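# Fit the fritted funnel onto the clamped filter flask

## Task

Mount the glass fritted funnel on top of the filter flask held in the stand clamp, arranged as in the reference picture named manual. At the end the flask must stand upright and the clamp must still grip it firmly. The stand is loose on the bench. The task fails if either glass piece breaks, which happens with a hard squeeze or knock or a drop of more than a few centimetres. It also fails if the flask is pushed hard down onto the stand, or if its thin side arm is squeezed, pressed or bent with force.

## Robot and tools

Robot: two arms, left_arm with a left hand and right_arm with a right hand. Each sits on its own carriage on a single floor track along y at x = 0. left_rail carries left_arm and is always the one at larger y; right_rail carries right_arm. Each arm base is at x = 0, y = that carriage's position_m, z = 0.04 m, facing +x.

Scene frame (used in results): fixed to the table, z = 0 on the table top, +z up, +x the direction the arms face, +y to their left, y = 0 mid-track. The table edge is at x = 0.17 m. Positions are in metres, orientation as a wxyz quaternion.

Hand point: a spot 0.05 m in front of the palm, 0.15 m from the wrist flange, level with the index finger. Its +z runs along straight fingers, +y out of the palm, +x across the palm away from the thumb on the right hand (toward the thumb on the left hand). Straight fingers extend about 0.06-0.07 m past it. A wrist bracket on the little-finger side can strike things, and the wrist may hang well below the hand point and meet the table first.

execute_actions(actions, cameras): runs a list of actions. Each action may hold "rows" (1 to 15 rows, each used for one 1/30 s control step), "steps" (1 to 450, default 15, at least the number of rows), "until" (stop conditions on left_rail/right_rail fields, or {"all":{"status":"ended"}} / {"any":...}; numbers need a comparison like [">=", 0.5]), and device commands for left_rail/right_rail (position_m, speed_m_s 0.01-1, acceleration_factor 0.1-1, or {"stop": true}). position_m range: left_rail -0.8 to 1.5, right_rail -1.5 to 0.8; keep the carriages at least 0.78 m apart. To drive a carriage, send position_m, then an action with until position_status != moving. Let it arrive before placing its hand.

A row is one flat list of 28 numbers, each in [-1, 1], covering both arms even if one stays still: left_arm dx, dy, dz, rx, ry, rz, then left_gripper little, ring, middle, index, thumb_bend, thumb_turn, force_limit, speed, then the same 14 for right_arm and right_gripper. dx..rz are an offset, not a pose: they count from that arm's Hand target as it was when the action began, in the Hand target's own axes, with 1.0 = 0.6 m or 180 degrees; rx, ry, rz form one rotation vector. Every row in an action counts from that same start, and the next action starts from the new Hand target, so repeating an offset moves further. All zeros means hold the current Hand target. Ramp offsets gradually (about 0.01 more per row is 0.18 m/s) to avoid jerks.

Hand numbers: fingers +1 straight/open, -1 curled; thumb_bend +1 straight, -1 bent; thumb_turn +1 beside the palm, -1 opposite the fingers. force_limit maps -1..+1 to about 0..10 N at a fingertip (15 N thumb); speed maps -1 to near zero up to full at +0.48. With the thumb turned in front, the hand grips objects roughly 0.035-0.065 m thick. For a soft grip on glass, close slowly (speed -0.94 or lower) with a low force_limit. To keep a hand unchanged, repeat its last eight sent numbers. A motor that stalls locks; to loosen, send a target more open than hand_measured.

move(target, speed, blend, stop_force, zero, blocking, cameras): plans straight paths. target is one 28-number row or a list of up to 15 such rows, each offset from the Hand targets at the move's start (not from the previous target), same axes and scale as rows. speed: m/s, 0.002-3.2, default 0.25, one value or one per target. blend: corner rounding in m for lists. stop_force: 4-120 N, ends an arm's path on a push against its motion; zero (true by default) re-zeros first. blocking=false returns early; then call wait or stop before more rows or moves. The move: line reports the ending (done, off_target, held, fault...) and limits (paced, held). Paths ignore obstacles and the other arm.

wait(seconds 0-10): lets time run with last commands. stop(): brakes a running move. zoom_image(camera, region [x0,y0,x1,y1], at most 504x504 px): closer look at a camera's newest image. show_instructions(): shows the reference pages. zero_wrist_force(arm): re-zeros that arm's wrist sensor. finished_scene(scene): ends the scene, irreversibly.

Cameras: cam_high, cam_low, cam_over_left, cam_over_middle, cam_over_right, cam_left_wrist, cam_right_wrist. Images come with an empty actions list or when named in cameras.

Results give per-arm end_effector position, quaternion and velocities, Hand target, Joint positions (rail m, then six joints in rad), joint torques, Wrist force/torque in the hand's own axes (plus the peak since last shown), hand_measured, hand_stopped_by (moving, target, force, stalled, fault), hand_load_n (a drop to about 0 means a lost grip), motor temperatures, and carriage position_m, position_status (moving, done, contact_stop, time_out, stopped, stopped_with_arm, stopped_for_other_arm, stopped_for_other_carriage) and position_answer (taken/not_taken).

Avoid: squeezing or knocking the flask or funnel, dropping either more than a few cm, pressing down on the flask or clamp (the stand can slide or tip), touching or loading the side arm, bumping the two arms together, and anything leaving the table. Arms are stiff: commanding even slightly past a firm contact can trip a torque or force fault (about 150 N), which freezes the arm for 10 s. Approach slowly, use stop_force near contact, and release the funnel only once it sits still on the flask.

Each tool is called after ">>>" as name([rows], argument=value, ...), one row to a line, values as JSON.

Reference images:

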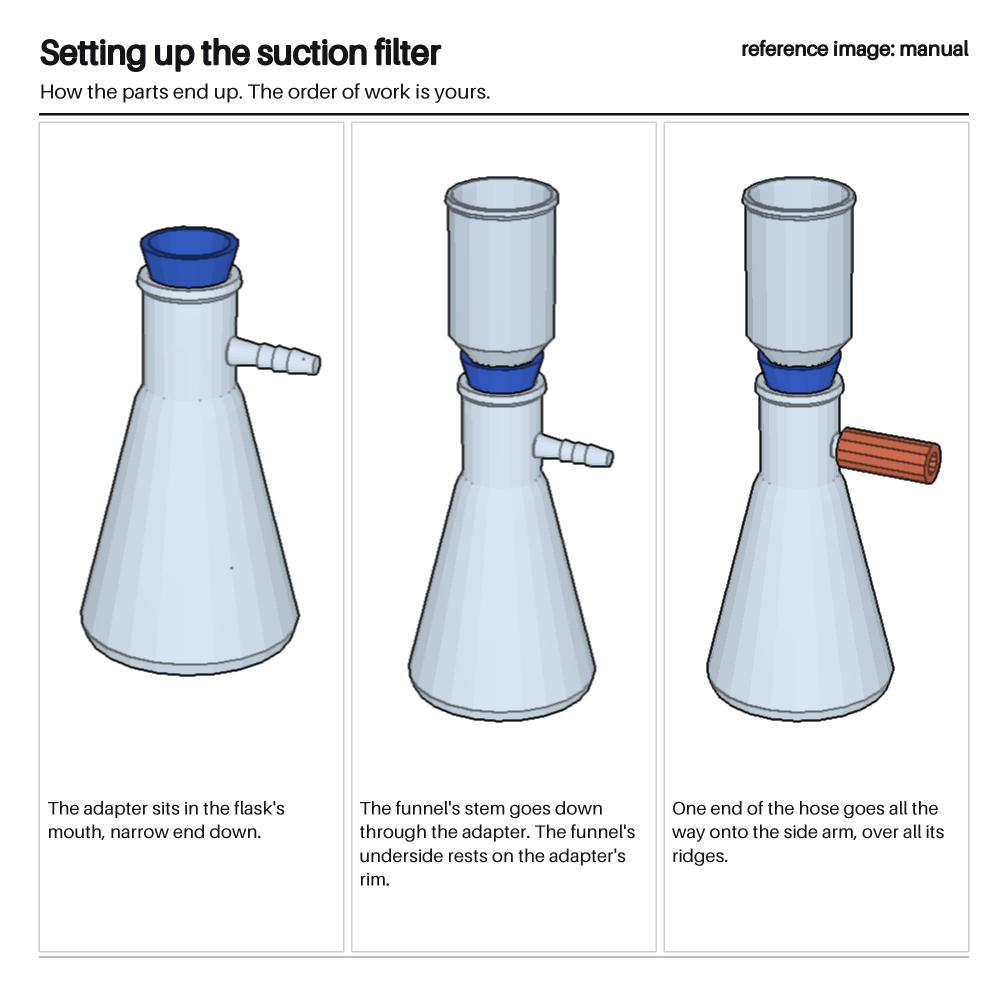

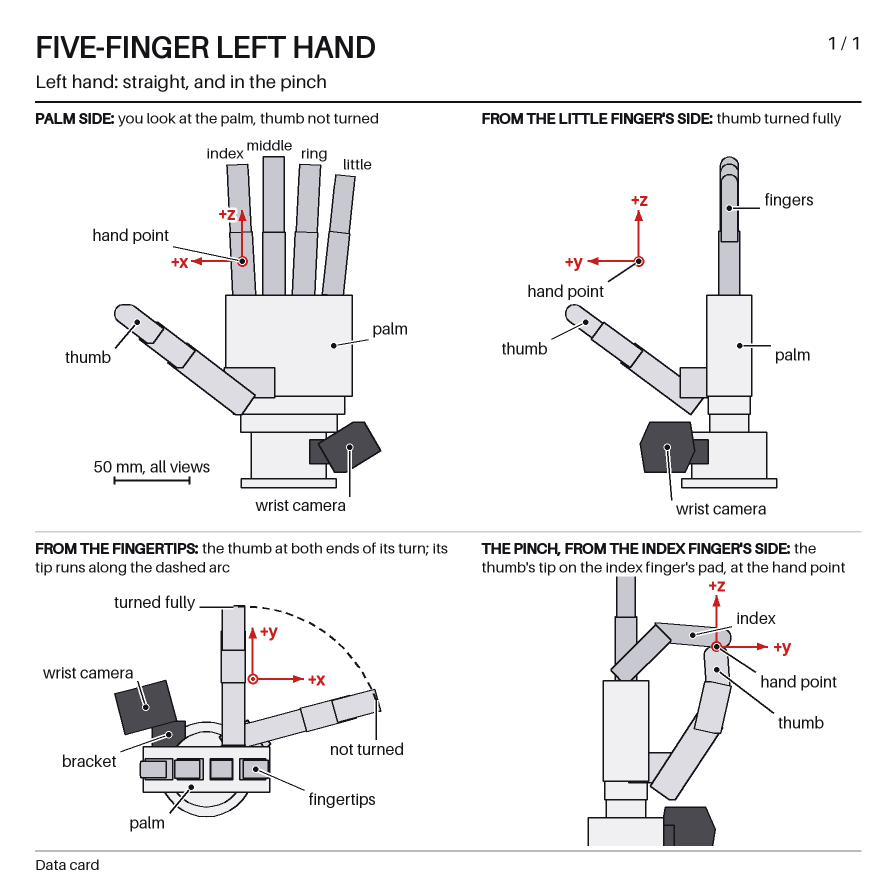

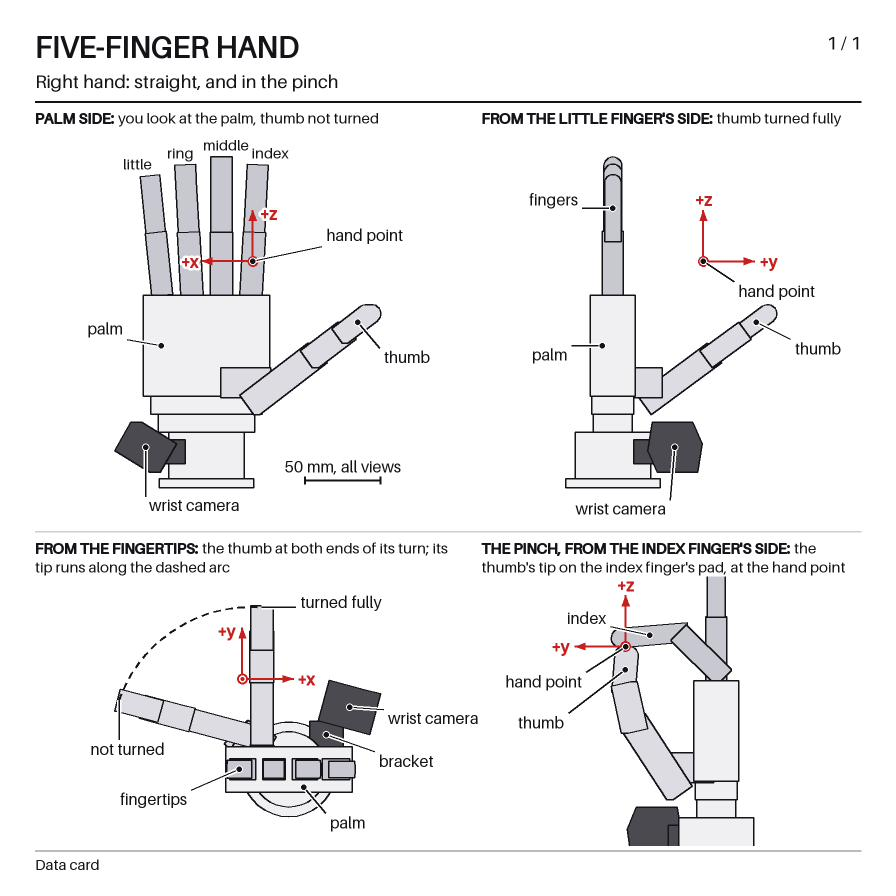

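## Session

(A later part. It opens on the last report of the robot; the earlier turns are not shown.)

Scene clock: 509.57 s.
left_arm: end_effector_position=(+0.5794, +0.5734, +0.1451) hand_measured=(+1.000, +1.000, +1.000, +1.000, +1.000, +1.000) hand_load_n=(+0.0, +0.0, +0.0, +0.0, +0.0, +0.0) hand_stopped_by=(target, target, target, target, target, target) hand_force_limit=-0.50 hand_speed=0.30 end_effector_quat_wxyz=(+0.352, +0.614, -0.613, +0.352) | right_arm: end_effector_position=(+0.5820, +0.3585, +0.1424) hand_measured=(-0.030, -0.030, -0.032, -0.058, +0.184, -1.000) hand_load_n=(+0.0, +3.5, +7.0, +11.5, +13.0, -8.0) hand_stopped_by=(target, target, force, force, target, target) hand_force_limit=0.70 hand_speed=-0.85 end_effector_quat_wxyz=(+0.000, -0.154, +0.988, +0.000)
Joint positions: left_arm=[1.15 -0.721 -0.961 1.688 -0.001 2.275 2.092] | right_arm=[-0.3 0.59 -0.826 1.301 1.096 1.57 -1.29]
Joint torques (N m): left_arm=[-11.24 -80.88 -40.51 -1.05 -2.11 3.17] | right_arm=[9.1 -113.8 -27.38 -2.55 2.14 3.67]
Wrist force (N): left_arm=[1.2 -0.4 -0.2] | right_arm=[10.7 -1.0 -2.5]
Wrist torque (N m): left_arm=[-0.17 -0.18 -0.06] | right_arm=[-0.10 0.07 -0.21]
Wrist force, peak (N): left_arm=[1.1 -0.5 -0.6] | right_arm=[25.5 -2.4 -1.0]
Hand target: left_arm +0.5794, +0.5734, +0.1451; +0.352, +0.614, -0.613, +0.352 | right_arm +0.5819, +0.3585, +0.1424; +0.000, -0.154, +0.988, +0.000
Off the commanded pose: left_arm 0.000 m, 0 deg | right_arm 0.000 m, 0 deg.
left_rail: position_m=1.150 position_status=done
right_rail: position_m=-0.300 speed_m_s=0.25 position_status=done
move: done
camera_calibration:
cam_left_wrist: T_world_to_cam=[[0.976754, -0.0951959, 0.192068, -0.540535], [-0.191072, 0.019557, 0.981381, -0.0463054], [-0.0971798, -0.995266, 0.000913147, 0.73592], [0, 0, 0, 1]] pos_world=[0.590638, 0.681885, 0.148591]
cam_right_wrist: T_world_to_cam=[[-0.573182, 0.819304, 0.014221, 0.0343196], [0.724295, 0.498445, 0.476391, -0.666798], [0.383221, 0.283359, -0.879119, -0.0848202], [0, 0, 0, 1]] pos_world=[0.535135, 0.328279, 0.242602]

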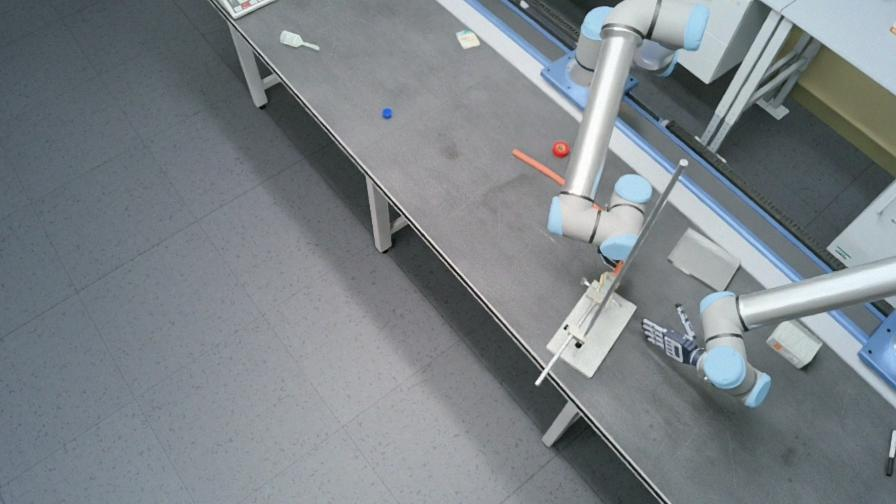

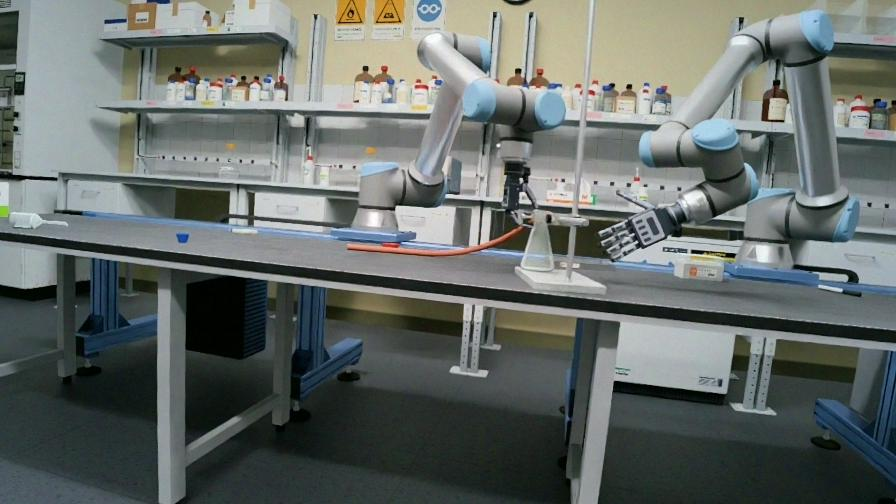

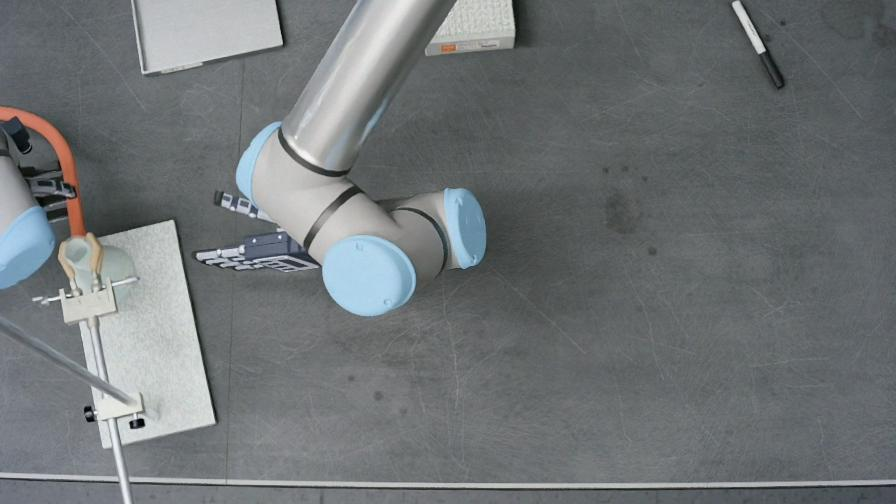

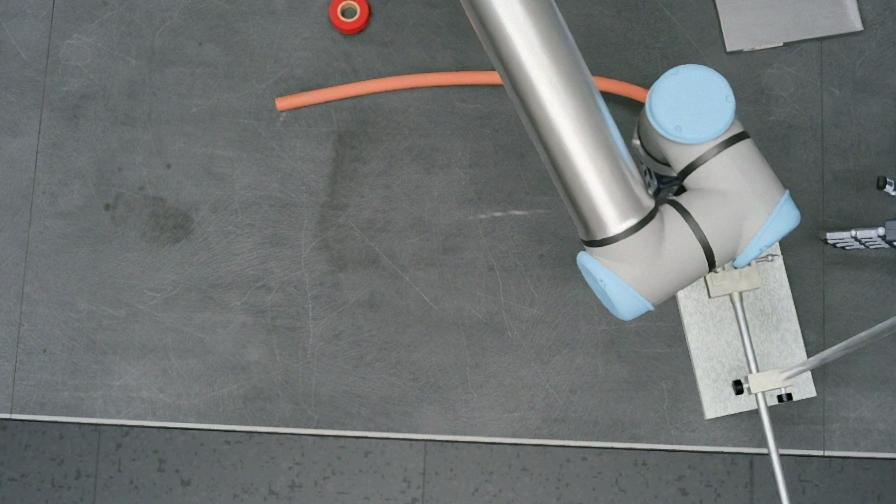

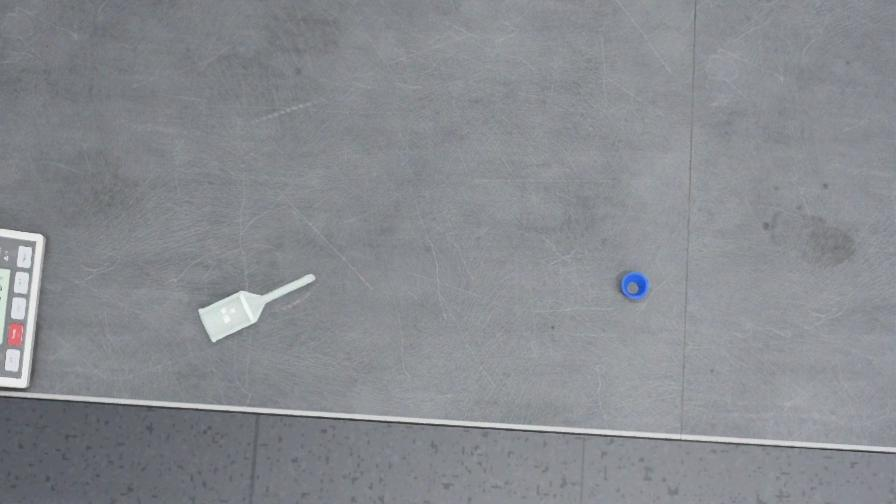

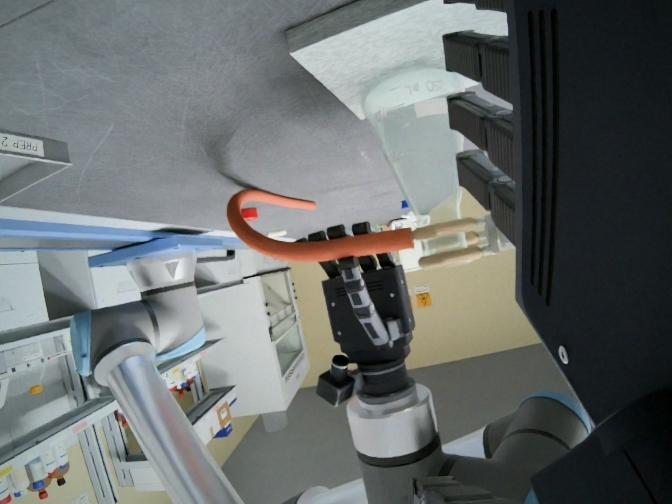

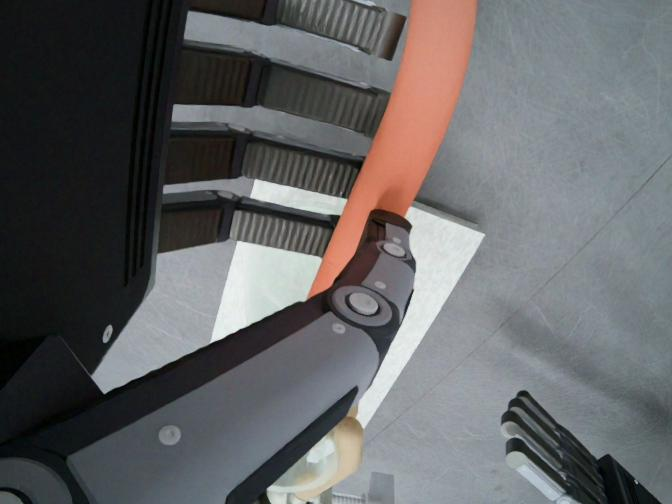

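>>> move(target=[0,0,0,0,0,0,1,1,1,1,1,1,-0.5,0.3,-0.0083,-0.0008,0,0,0,0,-0.03,-0.03,-0.4,-0.4,0.18,-1,0.7,-0.85], speed=0.008, stop_force=22, cameras=["cam_over_left", "cam_left_wrist"])

>>> zoom_image(camera="cam_over_left", region=[60, 220, 100, 260])

>>> zoom_image(camera="cam_left_wrist", region=[400, 210, 450, 260])

Scene clock: 526.50 s.
left_arm: end_effector_position=(+0.5794, +0.5734, +0.1451) hand_measured=(+1.000, +1.000, +1.000, +1.000, +1.000, +1.000) hand_load_n=(+0.0, +0.0, +0.0, +0.0, -0.5, +0.0) hand_stopped_by=(target, target, target, target, target, target) hand_force_limit=-0.50 hand_speed=0.30 end_effector_quat_wxyz=(+0.352, +0.614, -0.613, +0.352) | right_arm: end_effector_position=(+0.5869, +0.3595, +0.1424) hand_measured=(-0.030, -0.030, -0.032, -0.058, +0.184, -1.000) hand_load_n=(+0.0, +4.0, +7.5, +12.5, +12.5, -9.5) hand_stopped_by=(target, target, force, force, target, target) hand_force_limit=0.70 hand_speed=-0.85 end_effector_quat_wxyz=(+0.000, -0.154, +0.988, +0.000)
Joint positions: left_arm=[1.15 -0.721 -0.961 1.688 -0.001 2.275 2.092] | right_arm=[-0.3 0.587 -0.819 1.29 1.101 1.57 -1.293]
Joint torques (N m): left_arm=[-11.02 -73.34 -41.11 -0.82 -2.37 3.25] | right_arm=[-11.44 -77.81 -49.08 0.09 1.75 -1.71]
Wrist force (N): left_arm=[0.7 0.0 0.2] | right_arm=[16.6 -2.8 -1.2]
Wrist torque (N m): left_arm=[-0.13 -0.09 -0.10] | right_arm=[-0.14 0.07 -0.19]
Wrist force, peak (N): left_arm=[1.3 -0.4 -0.3] | right_arm=[25.3 -2.7 -0.6]
Hand target: left_arm +0.5794, +0.5734, +0.1451; +0.352, +0.614, -0.613, +0.352 | right_arm +0.5868, +0.3595, +0.1424; +0.000, -0.154, +0.988, +0.000
Off the commanded pose: left_arm 0.000 m, 0 deg | right_arm 0.000 m, 0 deg.
left_rail: position_m=1.150 position_status=done
right_rail: position_m=-0.300 speed_m_s=0.25 position_status=done
move: done
camera_calibration:
cam_left_wrist: T_world_to_cam=[[0.976754, -0.0951959, 0.192068, -0.540535], [-0.191072, 0.019557, 0.981381, -0.0463054], [-0.0971798, -0.995266, 0.000913147, 0.73592], [0, 0, 0, 1]] pos_world=[0.590638, 0.681885, 0.148591]
Images, in order (width x height): cam_over_left 896x504, cam_left_wrist 672x504.

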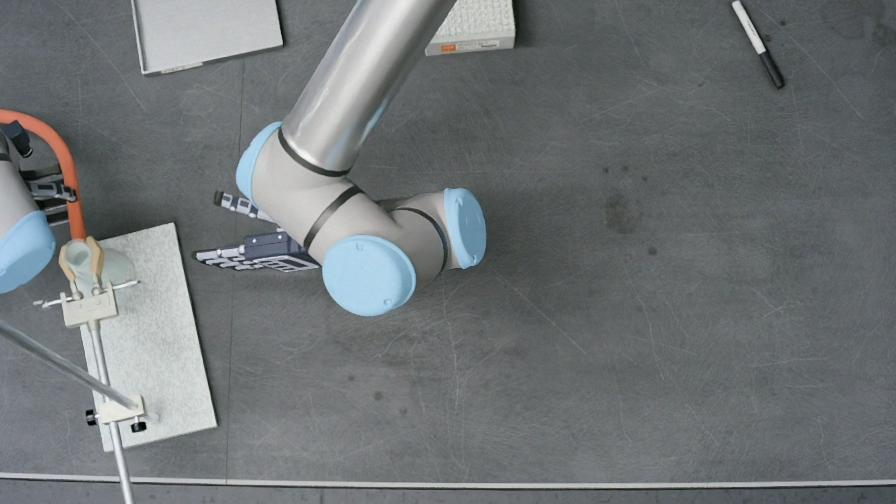

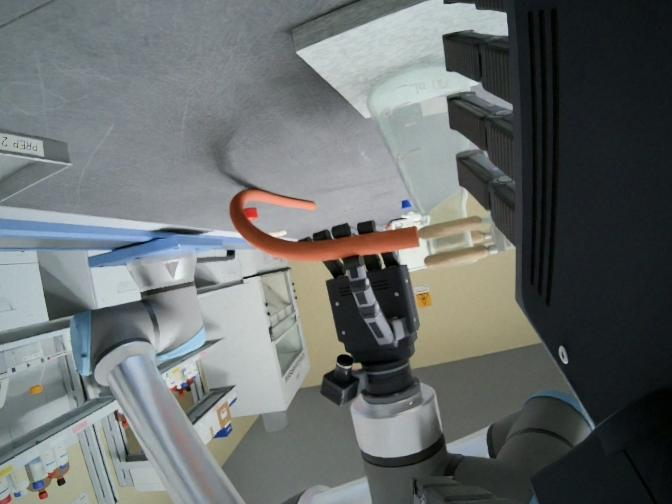

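Scaled by 12.600 from the camera's 896x504 image, which has a finer 1280x720 frame.

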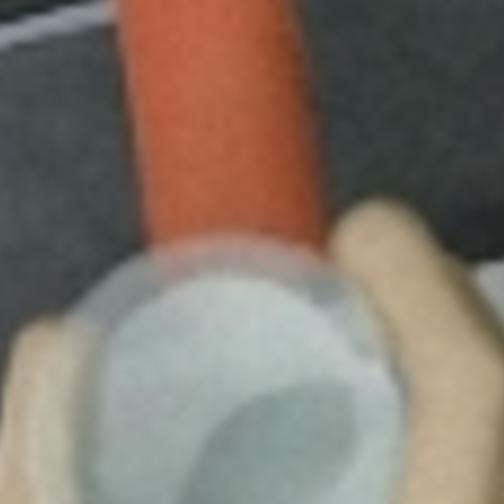

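Scaled by 10.080 from the camera's 672x504 image, which has a finer 960x720 frame.

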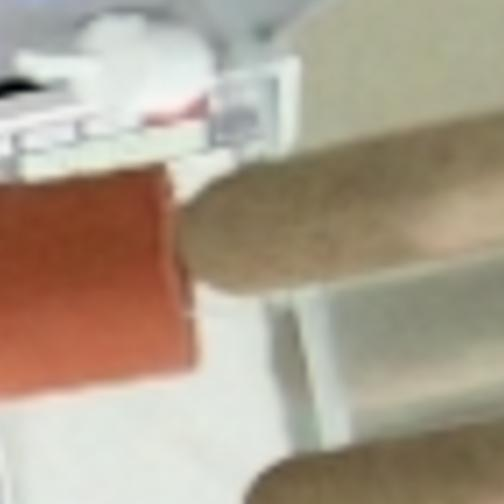

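>>> show_instructions()

Reference images for this scene: manual, FIVE-FINGER LEFT HAND page 1, FIVE-FINGER HAND page 1.

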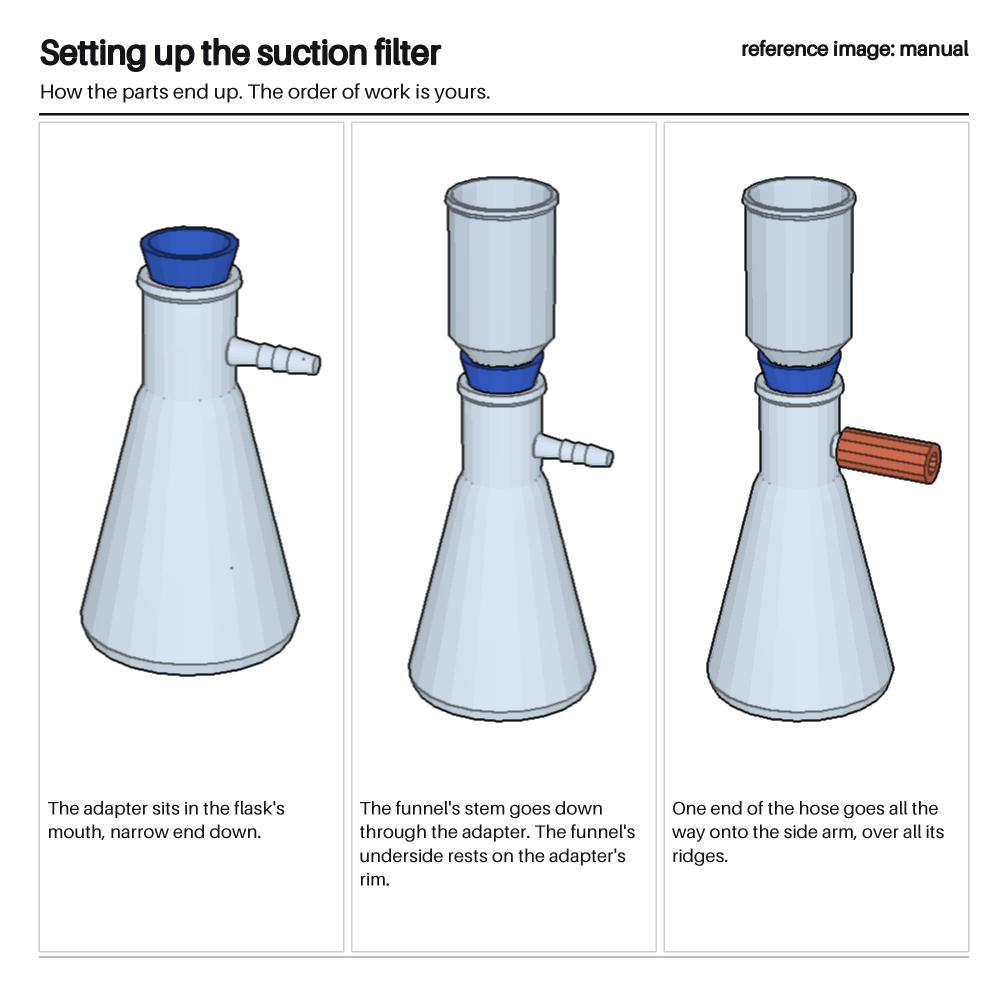

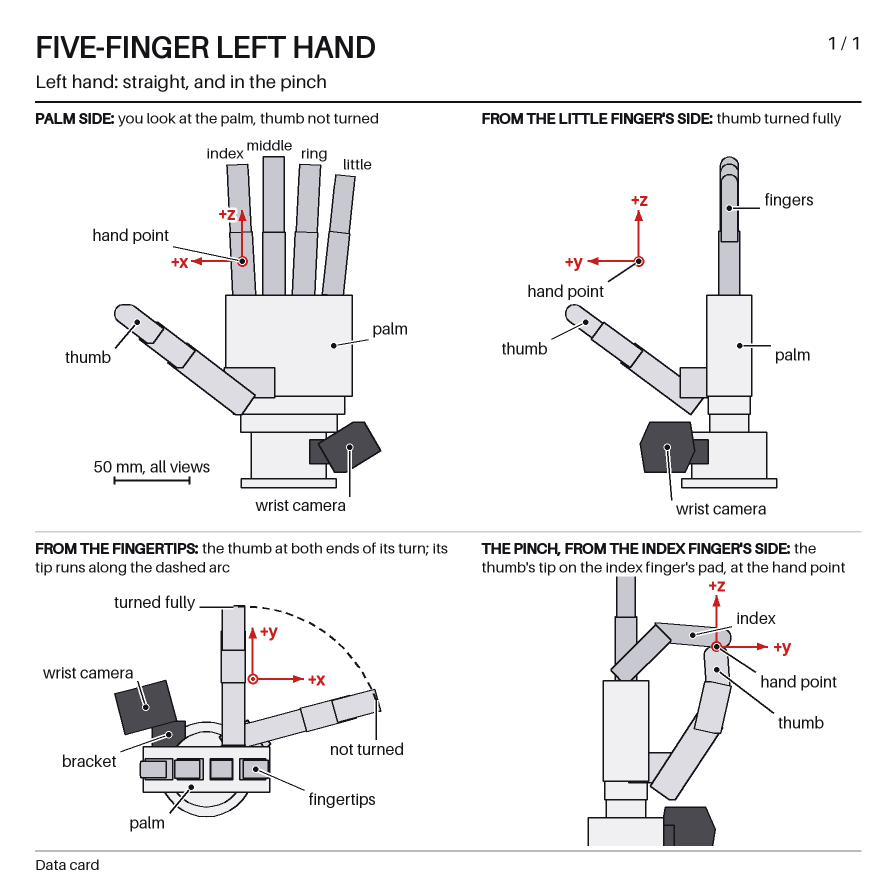

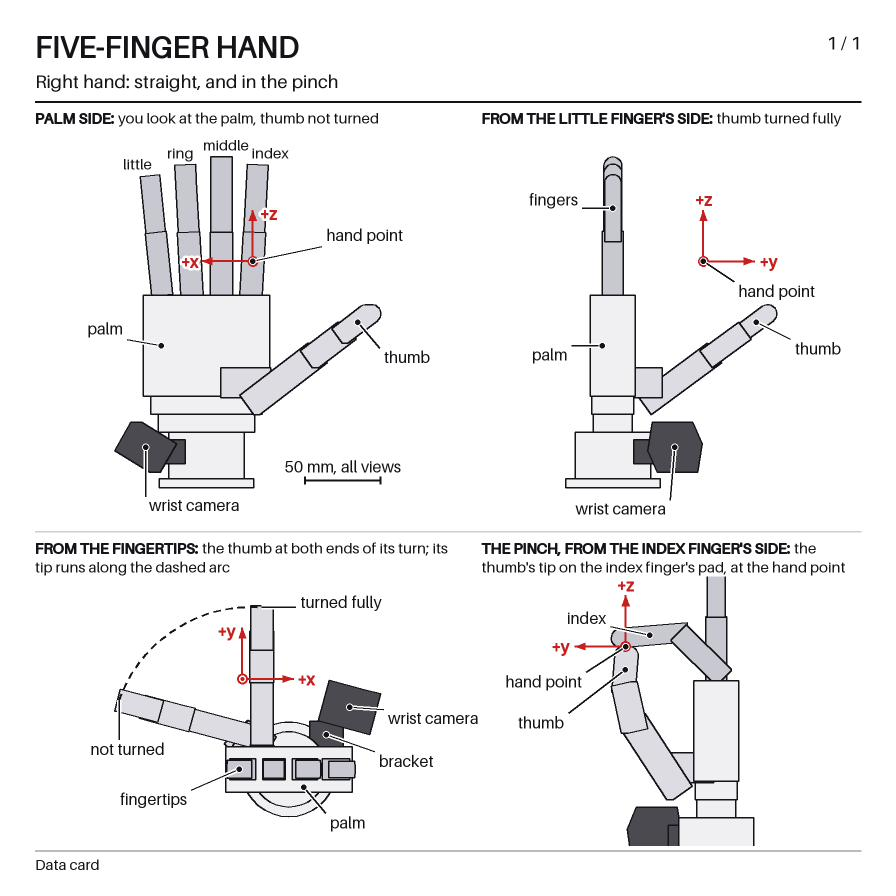

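>>> move(target=[0,0,0,0,0,0,1,1,1,1,1,1,-0.5,0.3,0.0033,0,0,0,0,0,-0.03,-0.03,-0.4,-0.4,0.18,-1,0.7,-0.85], speed=0.02)

>>> execute_actions([
  {"rows": [[0,0,0,0,0,0,1,1,1,1,1,1,-0.5,0.3,0,0,0,0,0,0,0.05,0.05,0.05,0.05,0.18,-1,0,-0.85]], "steps": 45},
  {"rows": [[0,0,0,0,0,0,1,1,1,1,1,1,-0.5,0.3,0,0,0,0,0,0,0.4,0.4,0.4,0.4,0.3,-1,0,-0.5]], "steps": 45},
], cameras=["cam_over_left", "cam_left_wrist", "cam_over_middle"])

Scene clock: 573.17 s.
left_arm: end_effector_position=(+0.5794, +0.5734, +0.1451) hand_measured=(+1.000, +1.000, +1.000, +1.000, +1.000, +1.000) hand_load_n=(+0.0, +0.0, +0.0, +0.0, +0.0, +0.0) hand_stopped_by=(target, target, target, target, target, target) hand_force_limit=-0.50 hand_speed=0.30 end_effector_quat_wxyz=(+0.352, +0.614, -0.613, +0.352) | right_arm: end_effector_position=(+0.5851, +0.3590, +0.1424) hand_measured=(-0.030, -0.030, -0.032, -0.058, +0.184, -1.000) hand_load_n=(+0.0, +2.0, +6.5, +13.0, +12.5, -4.0) hand_stopped_by=(target, target, force, force, target, target) hand_force_limit=0.70 hand_speed=-0.85 end_effector_quat_wxyz=(+0.000, -0.154, +0.988, +0.000)
Joint positions: left_arm=[1.15 -0.721 -0.961 1.688 -0.001 2.275 2.092] | right_arm=[-0.3 0.588 -0.822 1.294 1.099 1.57 -1.292]
Joint torques (N m): left_arm=[-11.7 -75.89 -40.75 -1.04 -2.32 3.54] | right_arm=[22.47 -109.71 -14.35 4.2 1.95 2.5]
Wrist force (N): left_arm=[1.0 -0.1 -0.4] | right_arm=[-13.1 -1.7 -3.8]
Wrist torque (N m): left_arm=[-0.11 -0.15 -0.09] | right_arm=[-0.08 0.01 -0.25]
Wrist force, peak (N): left_arm=[0.8 -0.4 -0.9] | right_arm=[16.8 -3.1 -1.3]
Hand target: left_arm +0.5794, +0.5734, +0.1451; +0.352, +0.614, -0.613, +0.352 | right_arm +0.5849, +0.3589, +0.1424; +0.000, -0.154, +0.988, +0.000
Off the commanded pose: left_arm 0.000 m, 0 deg | right_arm 0.000 m, 0 deg.
left_rail: position_m=1.150 position_status=done
right_rail: position_m=-0.300 speed_m_s=0.25 position_status=done
move: done

Scene clock: 576.37 s.
left_arm: end_effector_position=(+0.5794, +0.5734, +0.1451) hand_measured=(+1.000, +1.000, +1.000, +1.000, +1.000, +1.000) hand_load_n=(+0.0, +0.0, +0.0, +0.0, -0.5, +0.0) hand_stopped_by=(target, target, target, target, target, target) hand_force_limit=-0.50 hand_speed=0.30 end_effector_quat_wxyz=(+0.352, +0.614, -0.613, +0.352) | right_arm: end_effector_position=(+0.5849, +0.3589, +0.1424) hand_measured=(+0.400, +0.400, +0.400, +0.400, +0.300, -1.000) hand_load_n=(+0.0, +0.0, +0.0, +0.0, +0.0, +0.0) hand_stopped_by=(target, target, target, target, target, target) hand_force_limit=0.00 hand_speed=-0.50 end_effector_quat_wxyz=(+0.000, -0.154, +0.988, +0.000)
Joint positions: left_arm=[1.15 -0.721 -0.961 1.688 -0.001 2.275 2.092] | right_arm=[-0.3 0.588 -0.822 1.294 1.099 1.57 -1.292]
Joint torques (N m): left_arm=[-10.6 -73.92 -40.89 -1.48 -2.03 3.05] | right_arm=[-6.01 -107.22 -49.88 4.08 1.86 1.6]
Wrist force (N): left_arm=[0.8 0.0 -0.3] | right_arm=[-0.6 -1.0 -0.4]
Wrist torque (N m): left_arm=[-0.10 -0.12 -0.09] | right_arm=[-0.13 0.08 -0.15]
Wrist force, peak (N): left_arm=[1.2 -0.6 -0.5] | right_arm=[-13.9 -2.1 -4.0]
Hand target: left_arm +0.5794, +0.5734, +0.1451; +0.352, +0.614, -0.613, +0.352 | right_arm +0.5849, +0.3589, +0.1424; +0.000, -0.154, +0.988, +0.000
Off the commanded pose: left_arm 0.000 m, 0 deg | right_arm 0.000 m, 0 deg.
left_rail: position_m=1.150 position_status=done
right_rail: position_m=-0.300 speed_m_s=0.25 position_status=done
camera_calibration:
cam_left_wrist: T_world_to_cam=[[0.976754, -0.0951959, 0.192068, -0.540535], [-0.191072, 0.019557, 0.981381, -0.0463054], [-0.0971798, -0.995266, 0.000913147, 0.73592], [0, 0, 0, 1]] pos_world=[0.590638, 0.681885, 0.148591]
Images, in order (width x height): cam_over_left 896x504, cam_over_middle 896x504, cam_left_wrist 672x504.

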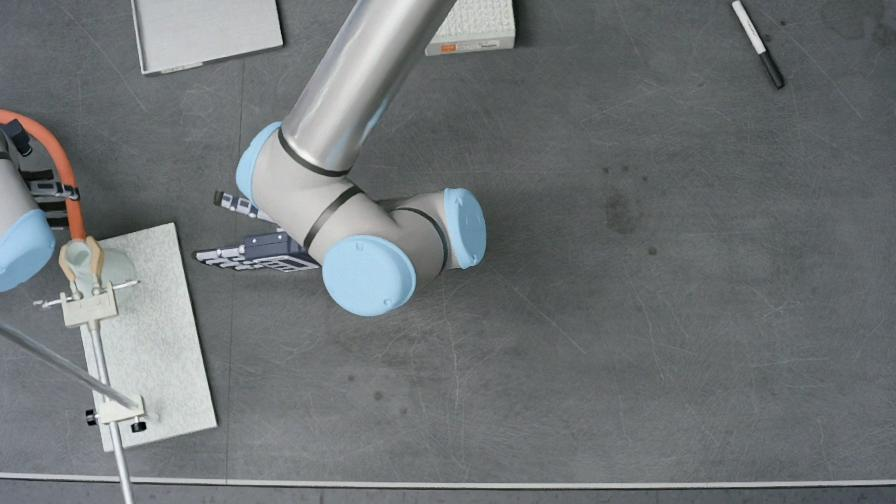

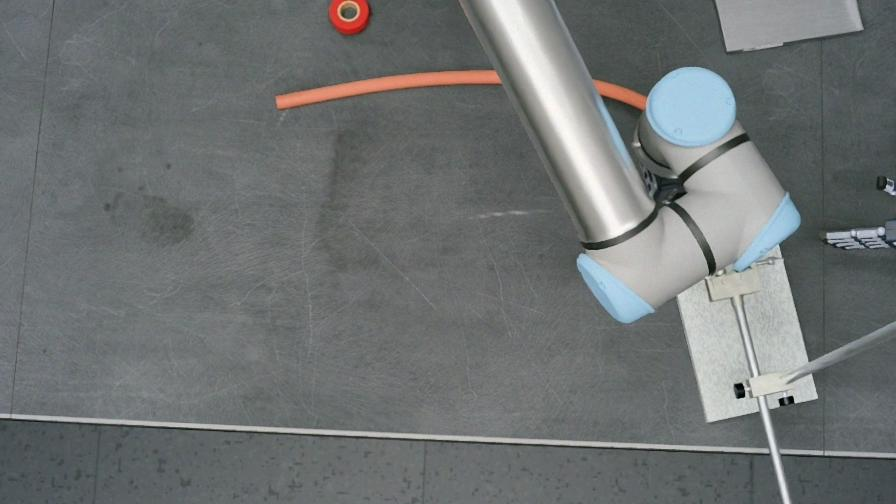

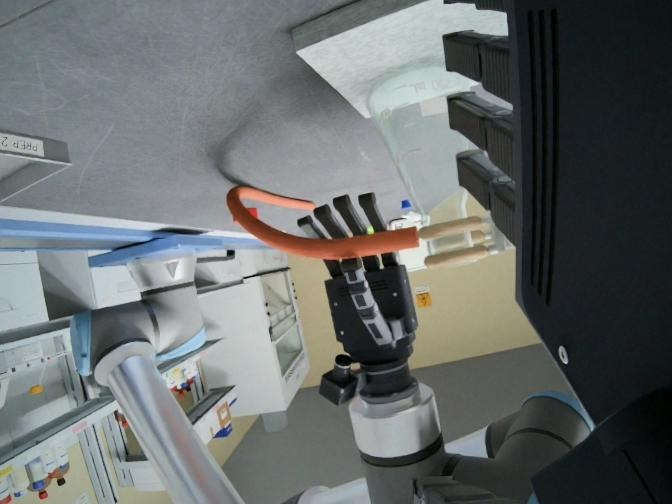

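>>> move([
  [0,0,0,0,0,0,1,1,1,1,1,1,-0.5,0.3,0,0,0,0,0,0,1,1,1,1,0.3,-1,0,0],
  [0,0,0,0,0,0,1,1,1,1,1,1,-0.5,0.3,0.03,0,-0.3,0,0,0,1,1,1,1,0.3,-1,0,0],
], speed=0.12, cameras=["cam_over_left", "cam_left_wrist", "cam_high", "cam_over_middle"])

>>> zoom_image(camera="cam_left_wrist", region=[390, 200, 470, 280])

>>> zoom_image(camera="cam_over_left", region=[50, 180, 120, 260])

Scene clock: 583.53 s.
left_arm: end_effector_position=(+0.5794, +0.5734, +0.1451) hand_measured=(+1.000, +1.000, +1.000, +1.000, +1.000, +1.000) hand_load_n=(+0.0, +0.0, +0.0, +0.0, +0.0, +0.0) hand_stopped_by=(target, target, target, target, target, target) hand_force_limit=-0.50 hand_speed=0.30 end_effector_quat_wxyz=(+0.352, +0.614, -0.613, +0.352) | right_arm: end_effector_position=(+0.5679, +0.3534, +0.3222) hand_measured=(+1.000, +1.000, +1.000, +1.000, +0.300, -1.000) hand_load_n=(+0.0, +0.0, +0.0, +0.0, +0.0, +0.0) hand_stopped_by=(target, target, target, target, target, target) hand_force_limit=0.00 hand_speed=0.00 end_effector_quat_wxyz=(+0.000, -0.154, +0.988, +0.000)
Joint positions: left_arm=[1.15 -0.721 -0.961 1.688 -0.001 2.275 2.092] | right_arm=[-0.3 0.594 -0.955 1.188 1.339 1.57 -1.286]
Joint torques (N m): left_arm=[-9.84 -76.77 -40.15 -0.9 -2.34 3.01] | right_arm=[16.42 -109.42 -54.27 7.65 -0.4 2.67]
Wrist force (N): left_arm=[1.0 -0.1 -0.6] | right_arm=[0.0 -0.5 -0.2]
Wrist torque (N m): left_arm=[-0.11 -0.15 -0.08] | right_arm=[-0.06 -0.01 -0.24]
Wrist force, peak (N): left_arm=[1.2 0.2 -0.4] | right_arm=[-0.2 -0.6 -1.9]
Hand target: left_arm +0.5794, +0.5734, +0.1451; +0.352, +0.614, -0.613, +0.352 | right_arm +0.5679, +0.3534, +0.3224; +0.000, -0.154, +0.988, +0.000
Off the commanded pose: left_arm 0.000 m, 0 deg | right_arm 0.000 m, 0 deg.
left_rail: position_m=1.150 position_status=done
right_rail: position_m=-0.300 speed_m_s=0.25 position_status=done
move: done
camera_calibration:
cam_left_wrist: T_world_to_cam=[[0.976754, -0.0951959, 0.192068, -0.540535], [-0.191072, 0.019557, 0.981381, -0.0463054], [-0.0971798, -0.995266, 0.000913147, 0.73592], [0, 0, 0, 1]] pos_world=[0.590638, 0.681885, 0.148591]
Images, in order (width x height): cam_high 896x504, cam_over_left 896x504, cam_over_middle 896x504, cam_left_wrist 672x504.

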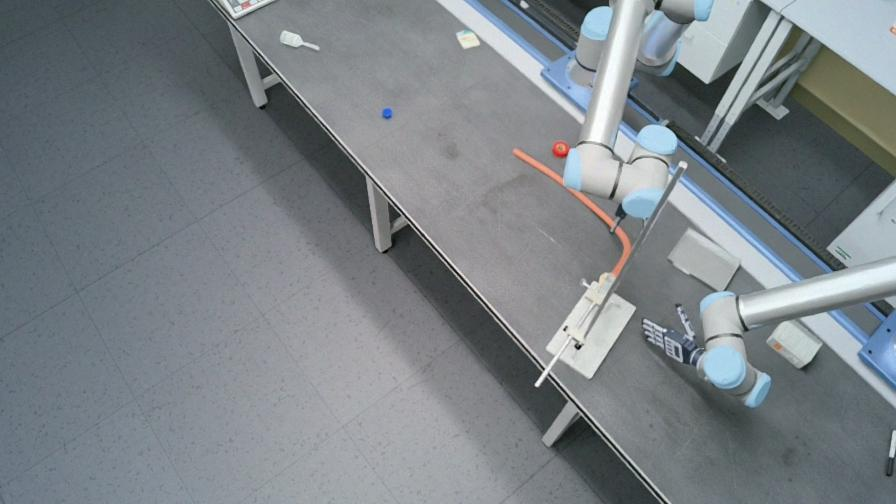

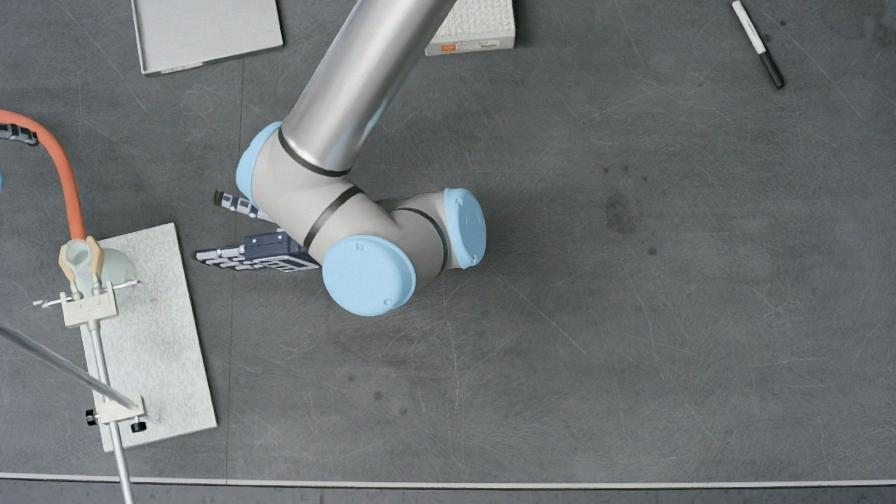

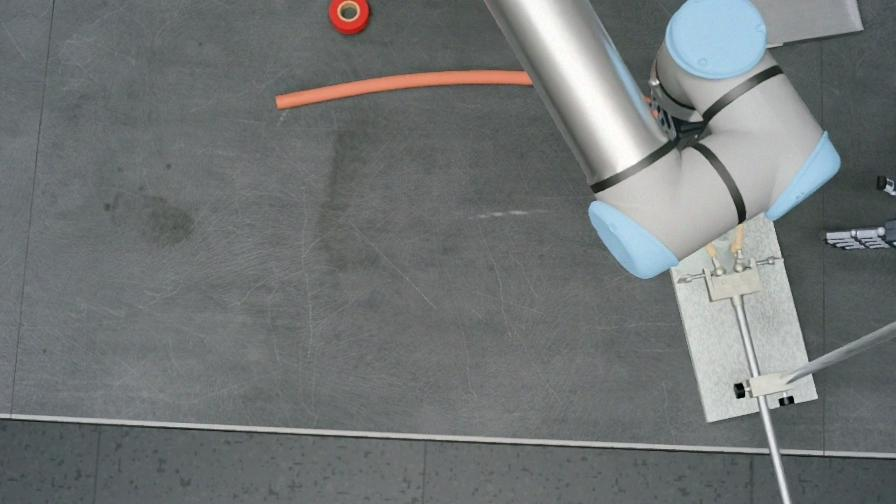

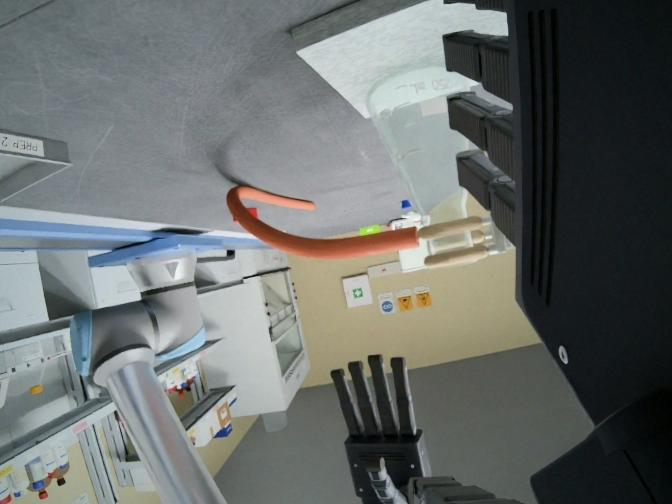

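Scaled by 6.300 from the camera's 672x504 image, which has a finer 960x720 frame.

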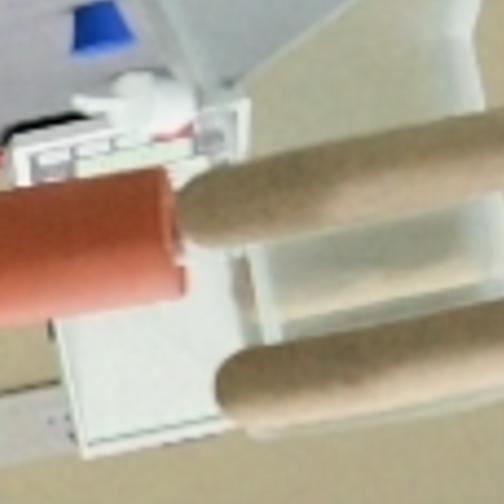

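Scaled by 6.300 from the camera's 896x504 image, which has a finer 1280x720 frame.

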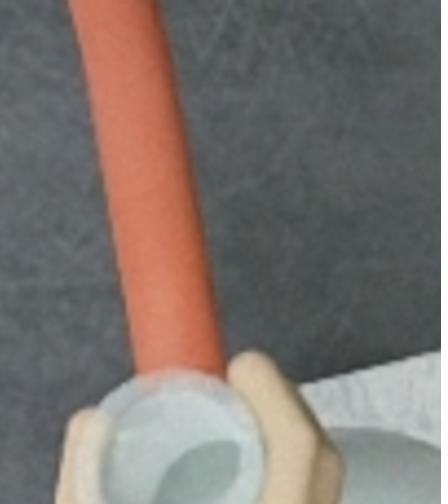

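>>> move(target=[0,0,0,0,0,0,1,1,1,1,1,1,-0.5,0.3,0.0,0,0.05,0,0,0,1,1,1,1,1,1,0,0.3], speed=0.15, cameras=["cam_right_wrist"])

>>> zoom_image(camera="cam_right_wrist", region=[250, 200, 400, 350])

Scene clock: 608.13 s.
left_arm: end_effector_position=(+0.5794, +0.5734, +0.1451) hand_measured=(+1.000, +1.000, +1.000, +1.000, +1.000, +1.000) hand_load_n=(+0.0, +0.0, +0.0, +0.0, -0.5, +0.0) hand_stopped_by=(target, target, target, target, target, target) hand_force_limit=-0.50 hand_speed=0.30 end_effector_quat_wxyz=(+0.352, +0.614, -0.613, +0.352) | right_arm: end_effector_position=(+0.5679, +0.3534, +0.2924) hand_measured=(+1.000, +1.000, +1.000, +1.000, +1.000, +1.000) hand_load_n=(+0.0, +0.0, +0.0, +0.0, +0.0, +0.0) hand_stopped_by=(target, target, target, target, target, target) hand_force_limit=0.00 hand_speed=0.30 end_effector_quat_wxyz=(+0.000, -0.154, +0.988, +0.000)
Joint positions: left_arm=[1.15 -0.721 -0.961 1.688 -0.001 2.275 2.092] | right_arm=[-0.3 0.594 -0.942 1.22 1.293 1.57 -1.286]
Joint torques (N m): left_arm=[-10.01 -78.89 -40.68 -1.48 -1.95 3.01] | right_arm=[13.86 -69.81 -24.46 0.42 -0.11 3.27]
Wrist force (N): left_arm=[0.7 -0.2 -0.1] | right_arm=[-0.1 -0.7 0.3]
Wrist torque (N m): left_arm=[-0.14 -0.10 -0.09] | right_arm=[-0.15 0.00 -0.25]
Wrist force, peak (N): left_arm=[1.3 -0.4 -0.1] | right_arm=[-0.8 -0.7 -1.2]
Hand target: left_arm +0.5794, +0.5734, +0.1451; +0.352, +0.614, -0.613, +0.352 | right_arm +0.5679, +0.3534, +0.2924; +0.000, -0.154, +0.988, +0.000
Off the commanded pose: left_arm 0.000 m, 0 deg | right_arm 0.000 m, 0 deg.
left_rail: position_m=1.150 position_status=done
right_rail: position_m=-0.300 speed_m_s=0.25 position_status=done
move: done
camera_calibration:
cam_right_wrist: T_world_to_cam=[[-0.573263, 0.819248, 0.0142331, 0.0282548], [0.724277, 0.498532, 0.476328, -0.725593], [0.383135, 0.28337, -0.879152, 0.0540102], [0, 0, 0, 1]] pos_world=[0.521035, 0.323279, 0.392701]
Images, in order (width x height): cam_right_wrist 672x504.

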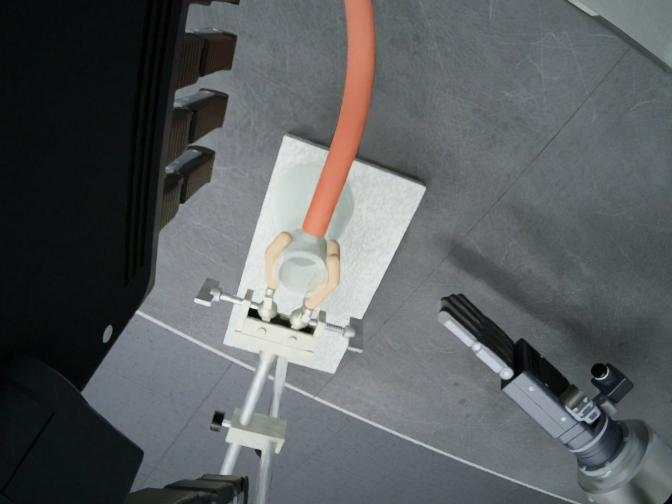

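Scaled by 3.360 from the camera's 672x504 image, which has a finer 960x720 frame.

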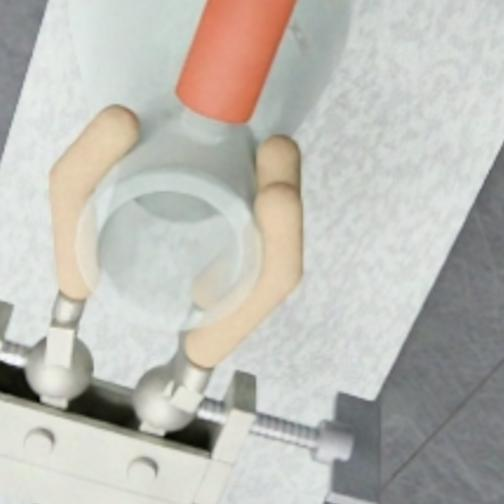

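>>> zoom_image(camera="cam_right_wrist", region=[285, 205, 345, 265])

Scaled by 8.400 from the camera's 672x504 image, which has a finer 960x720 frame.

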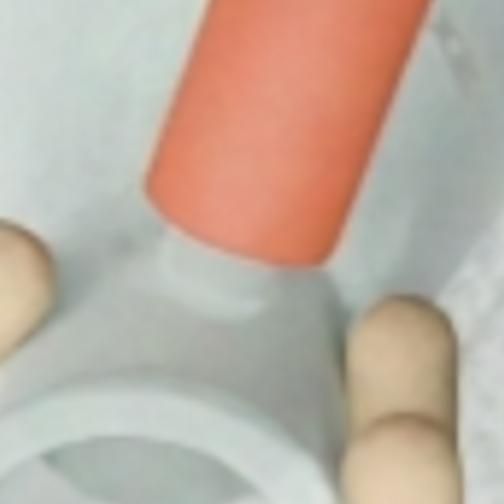

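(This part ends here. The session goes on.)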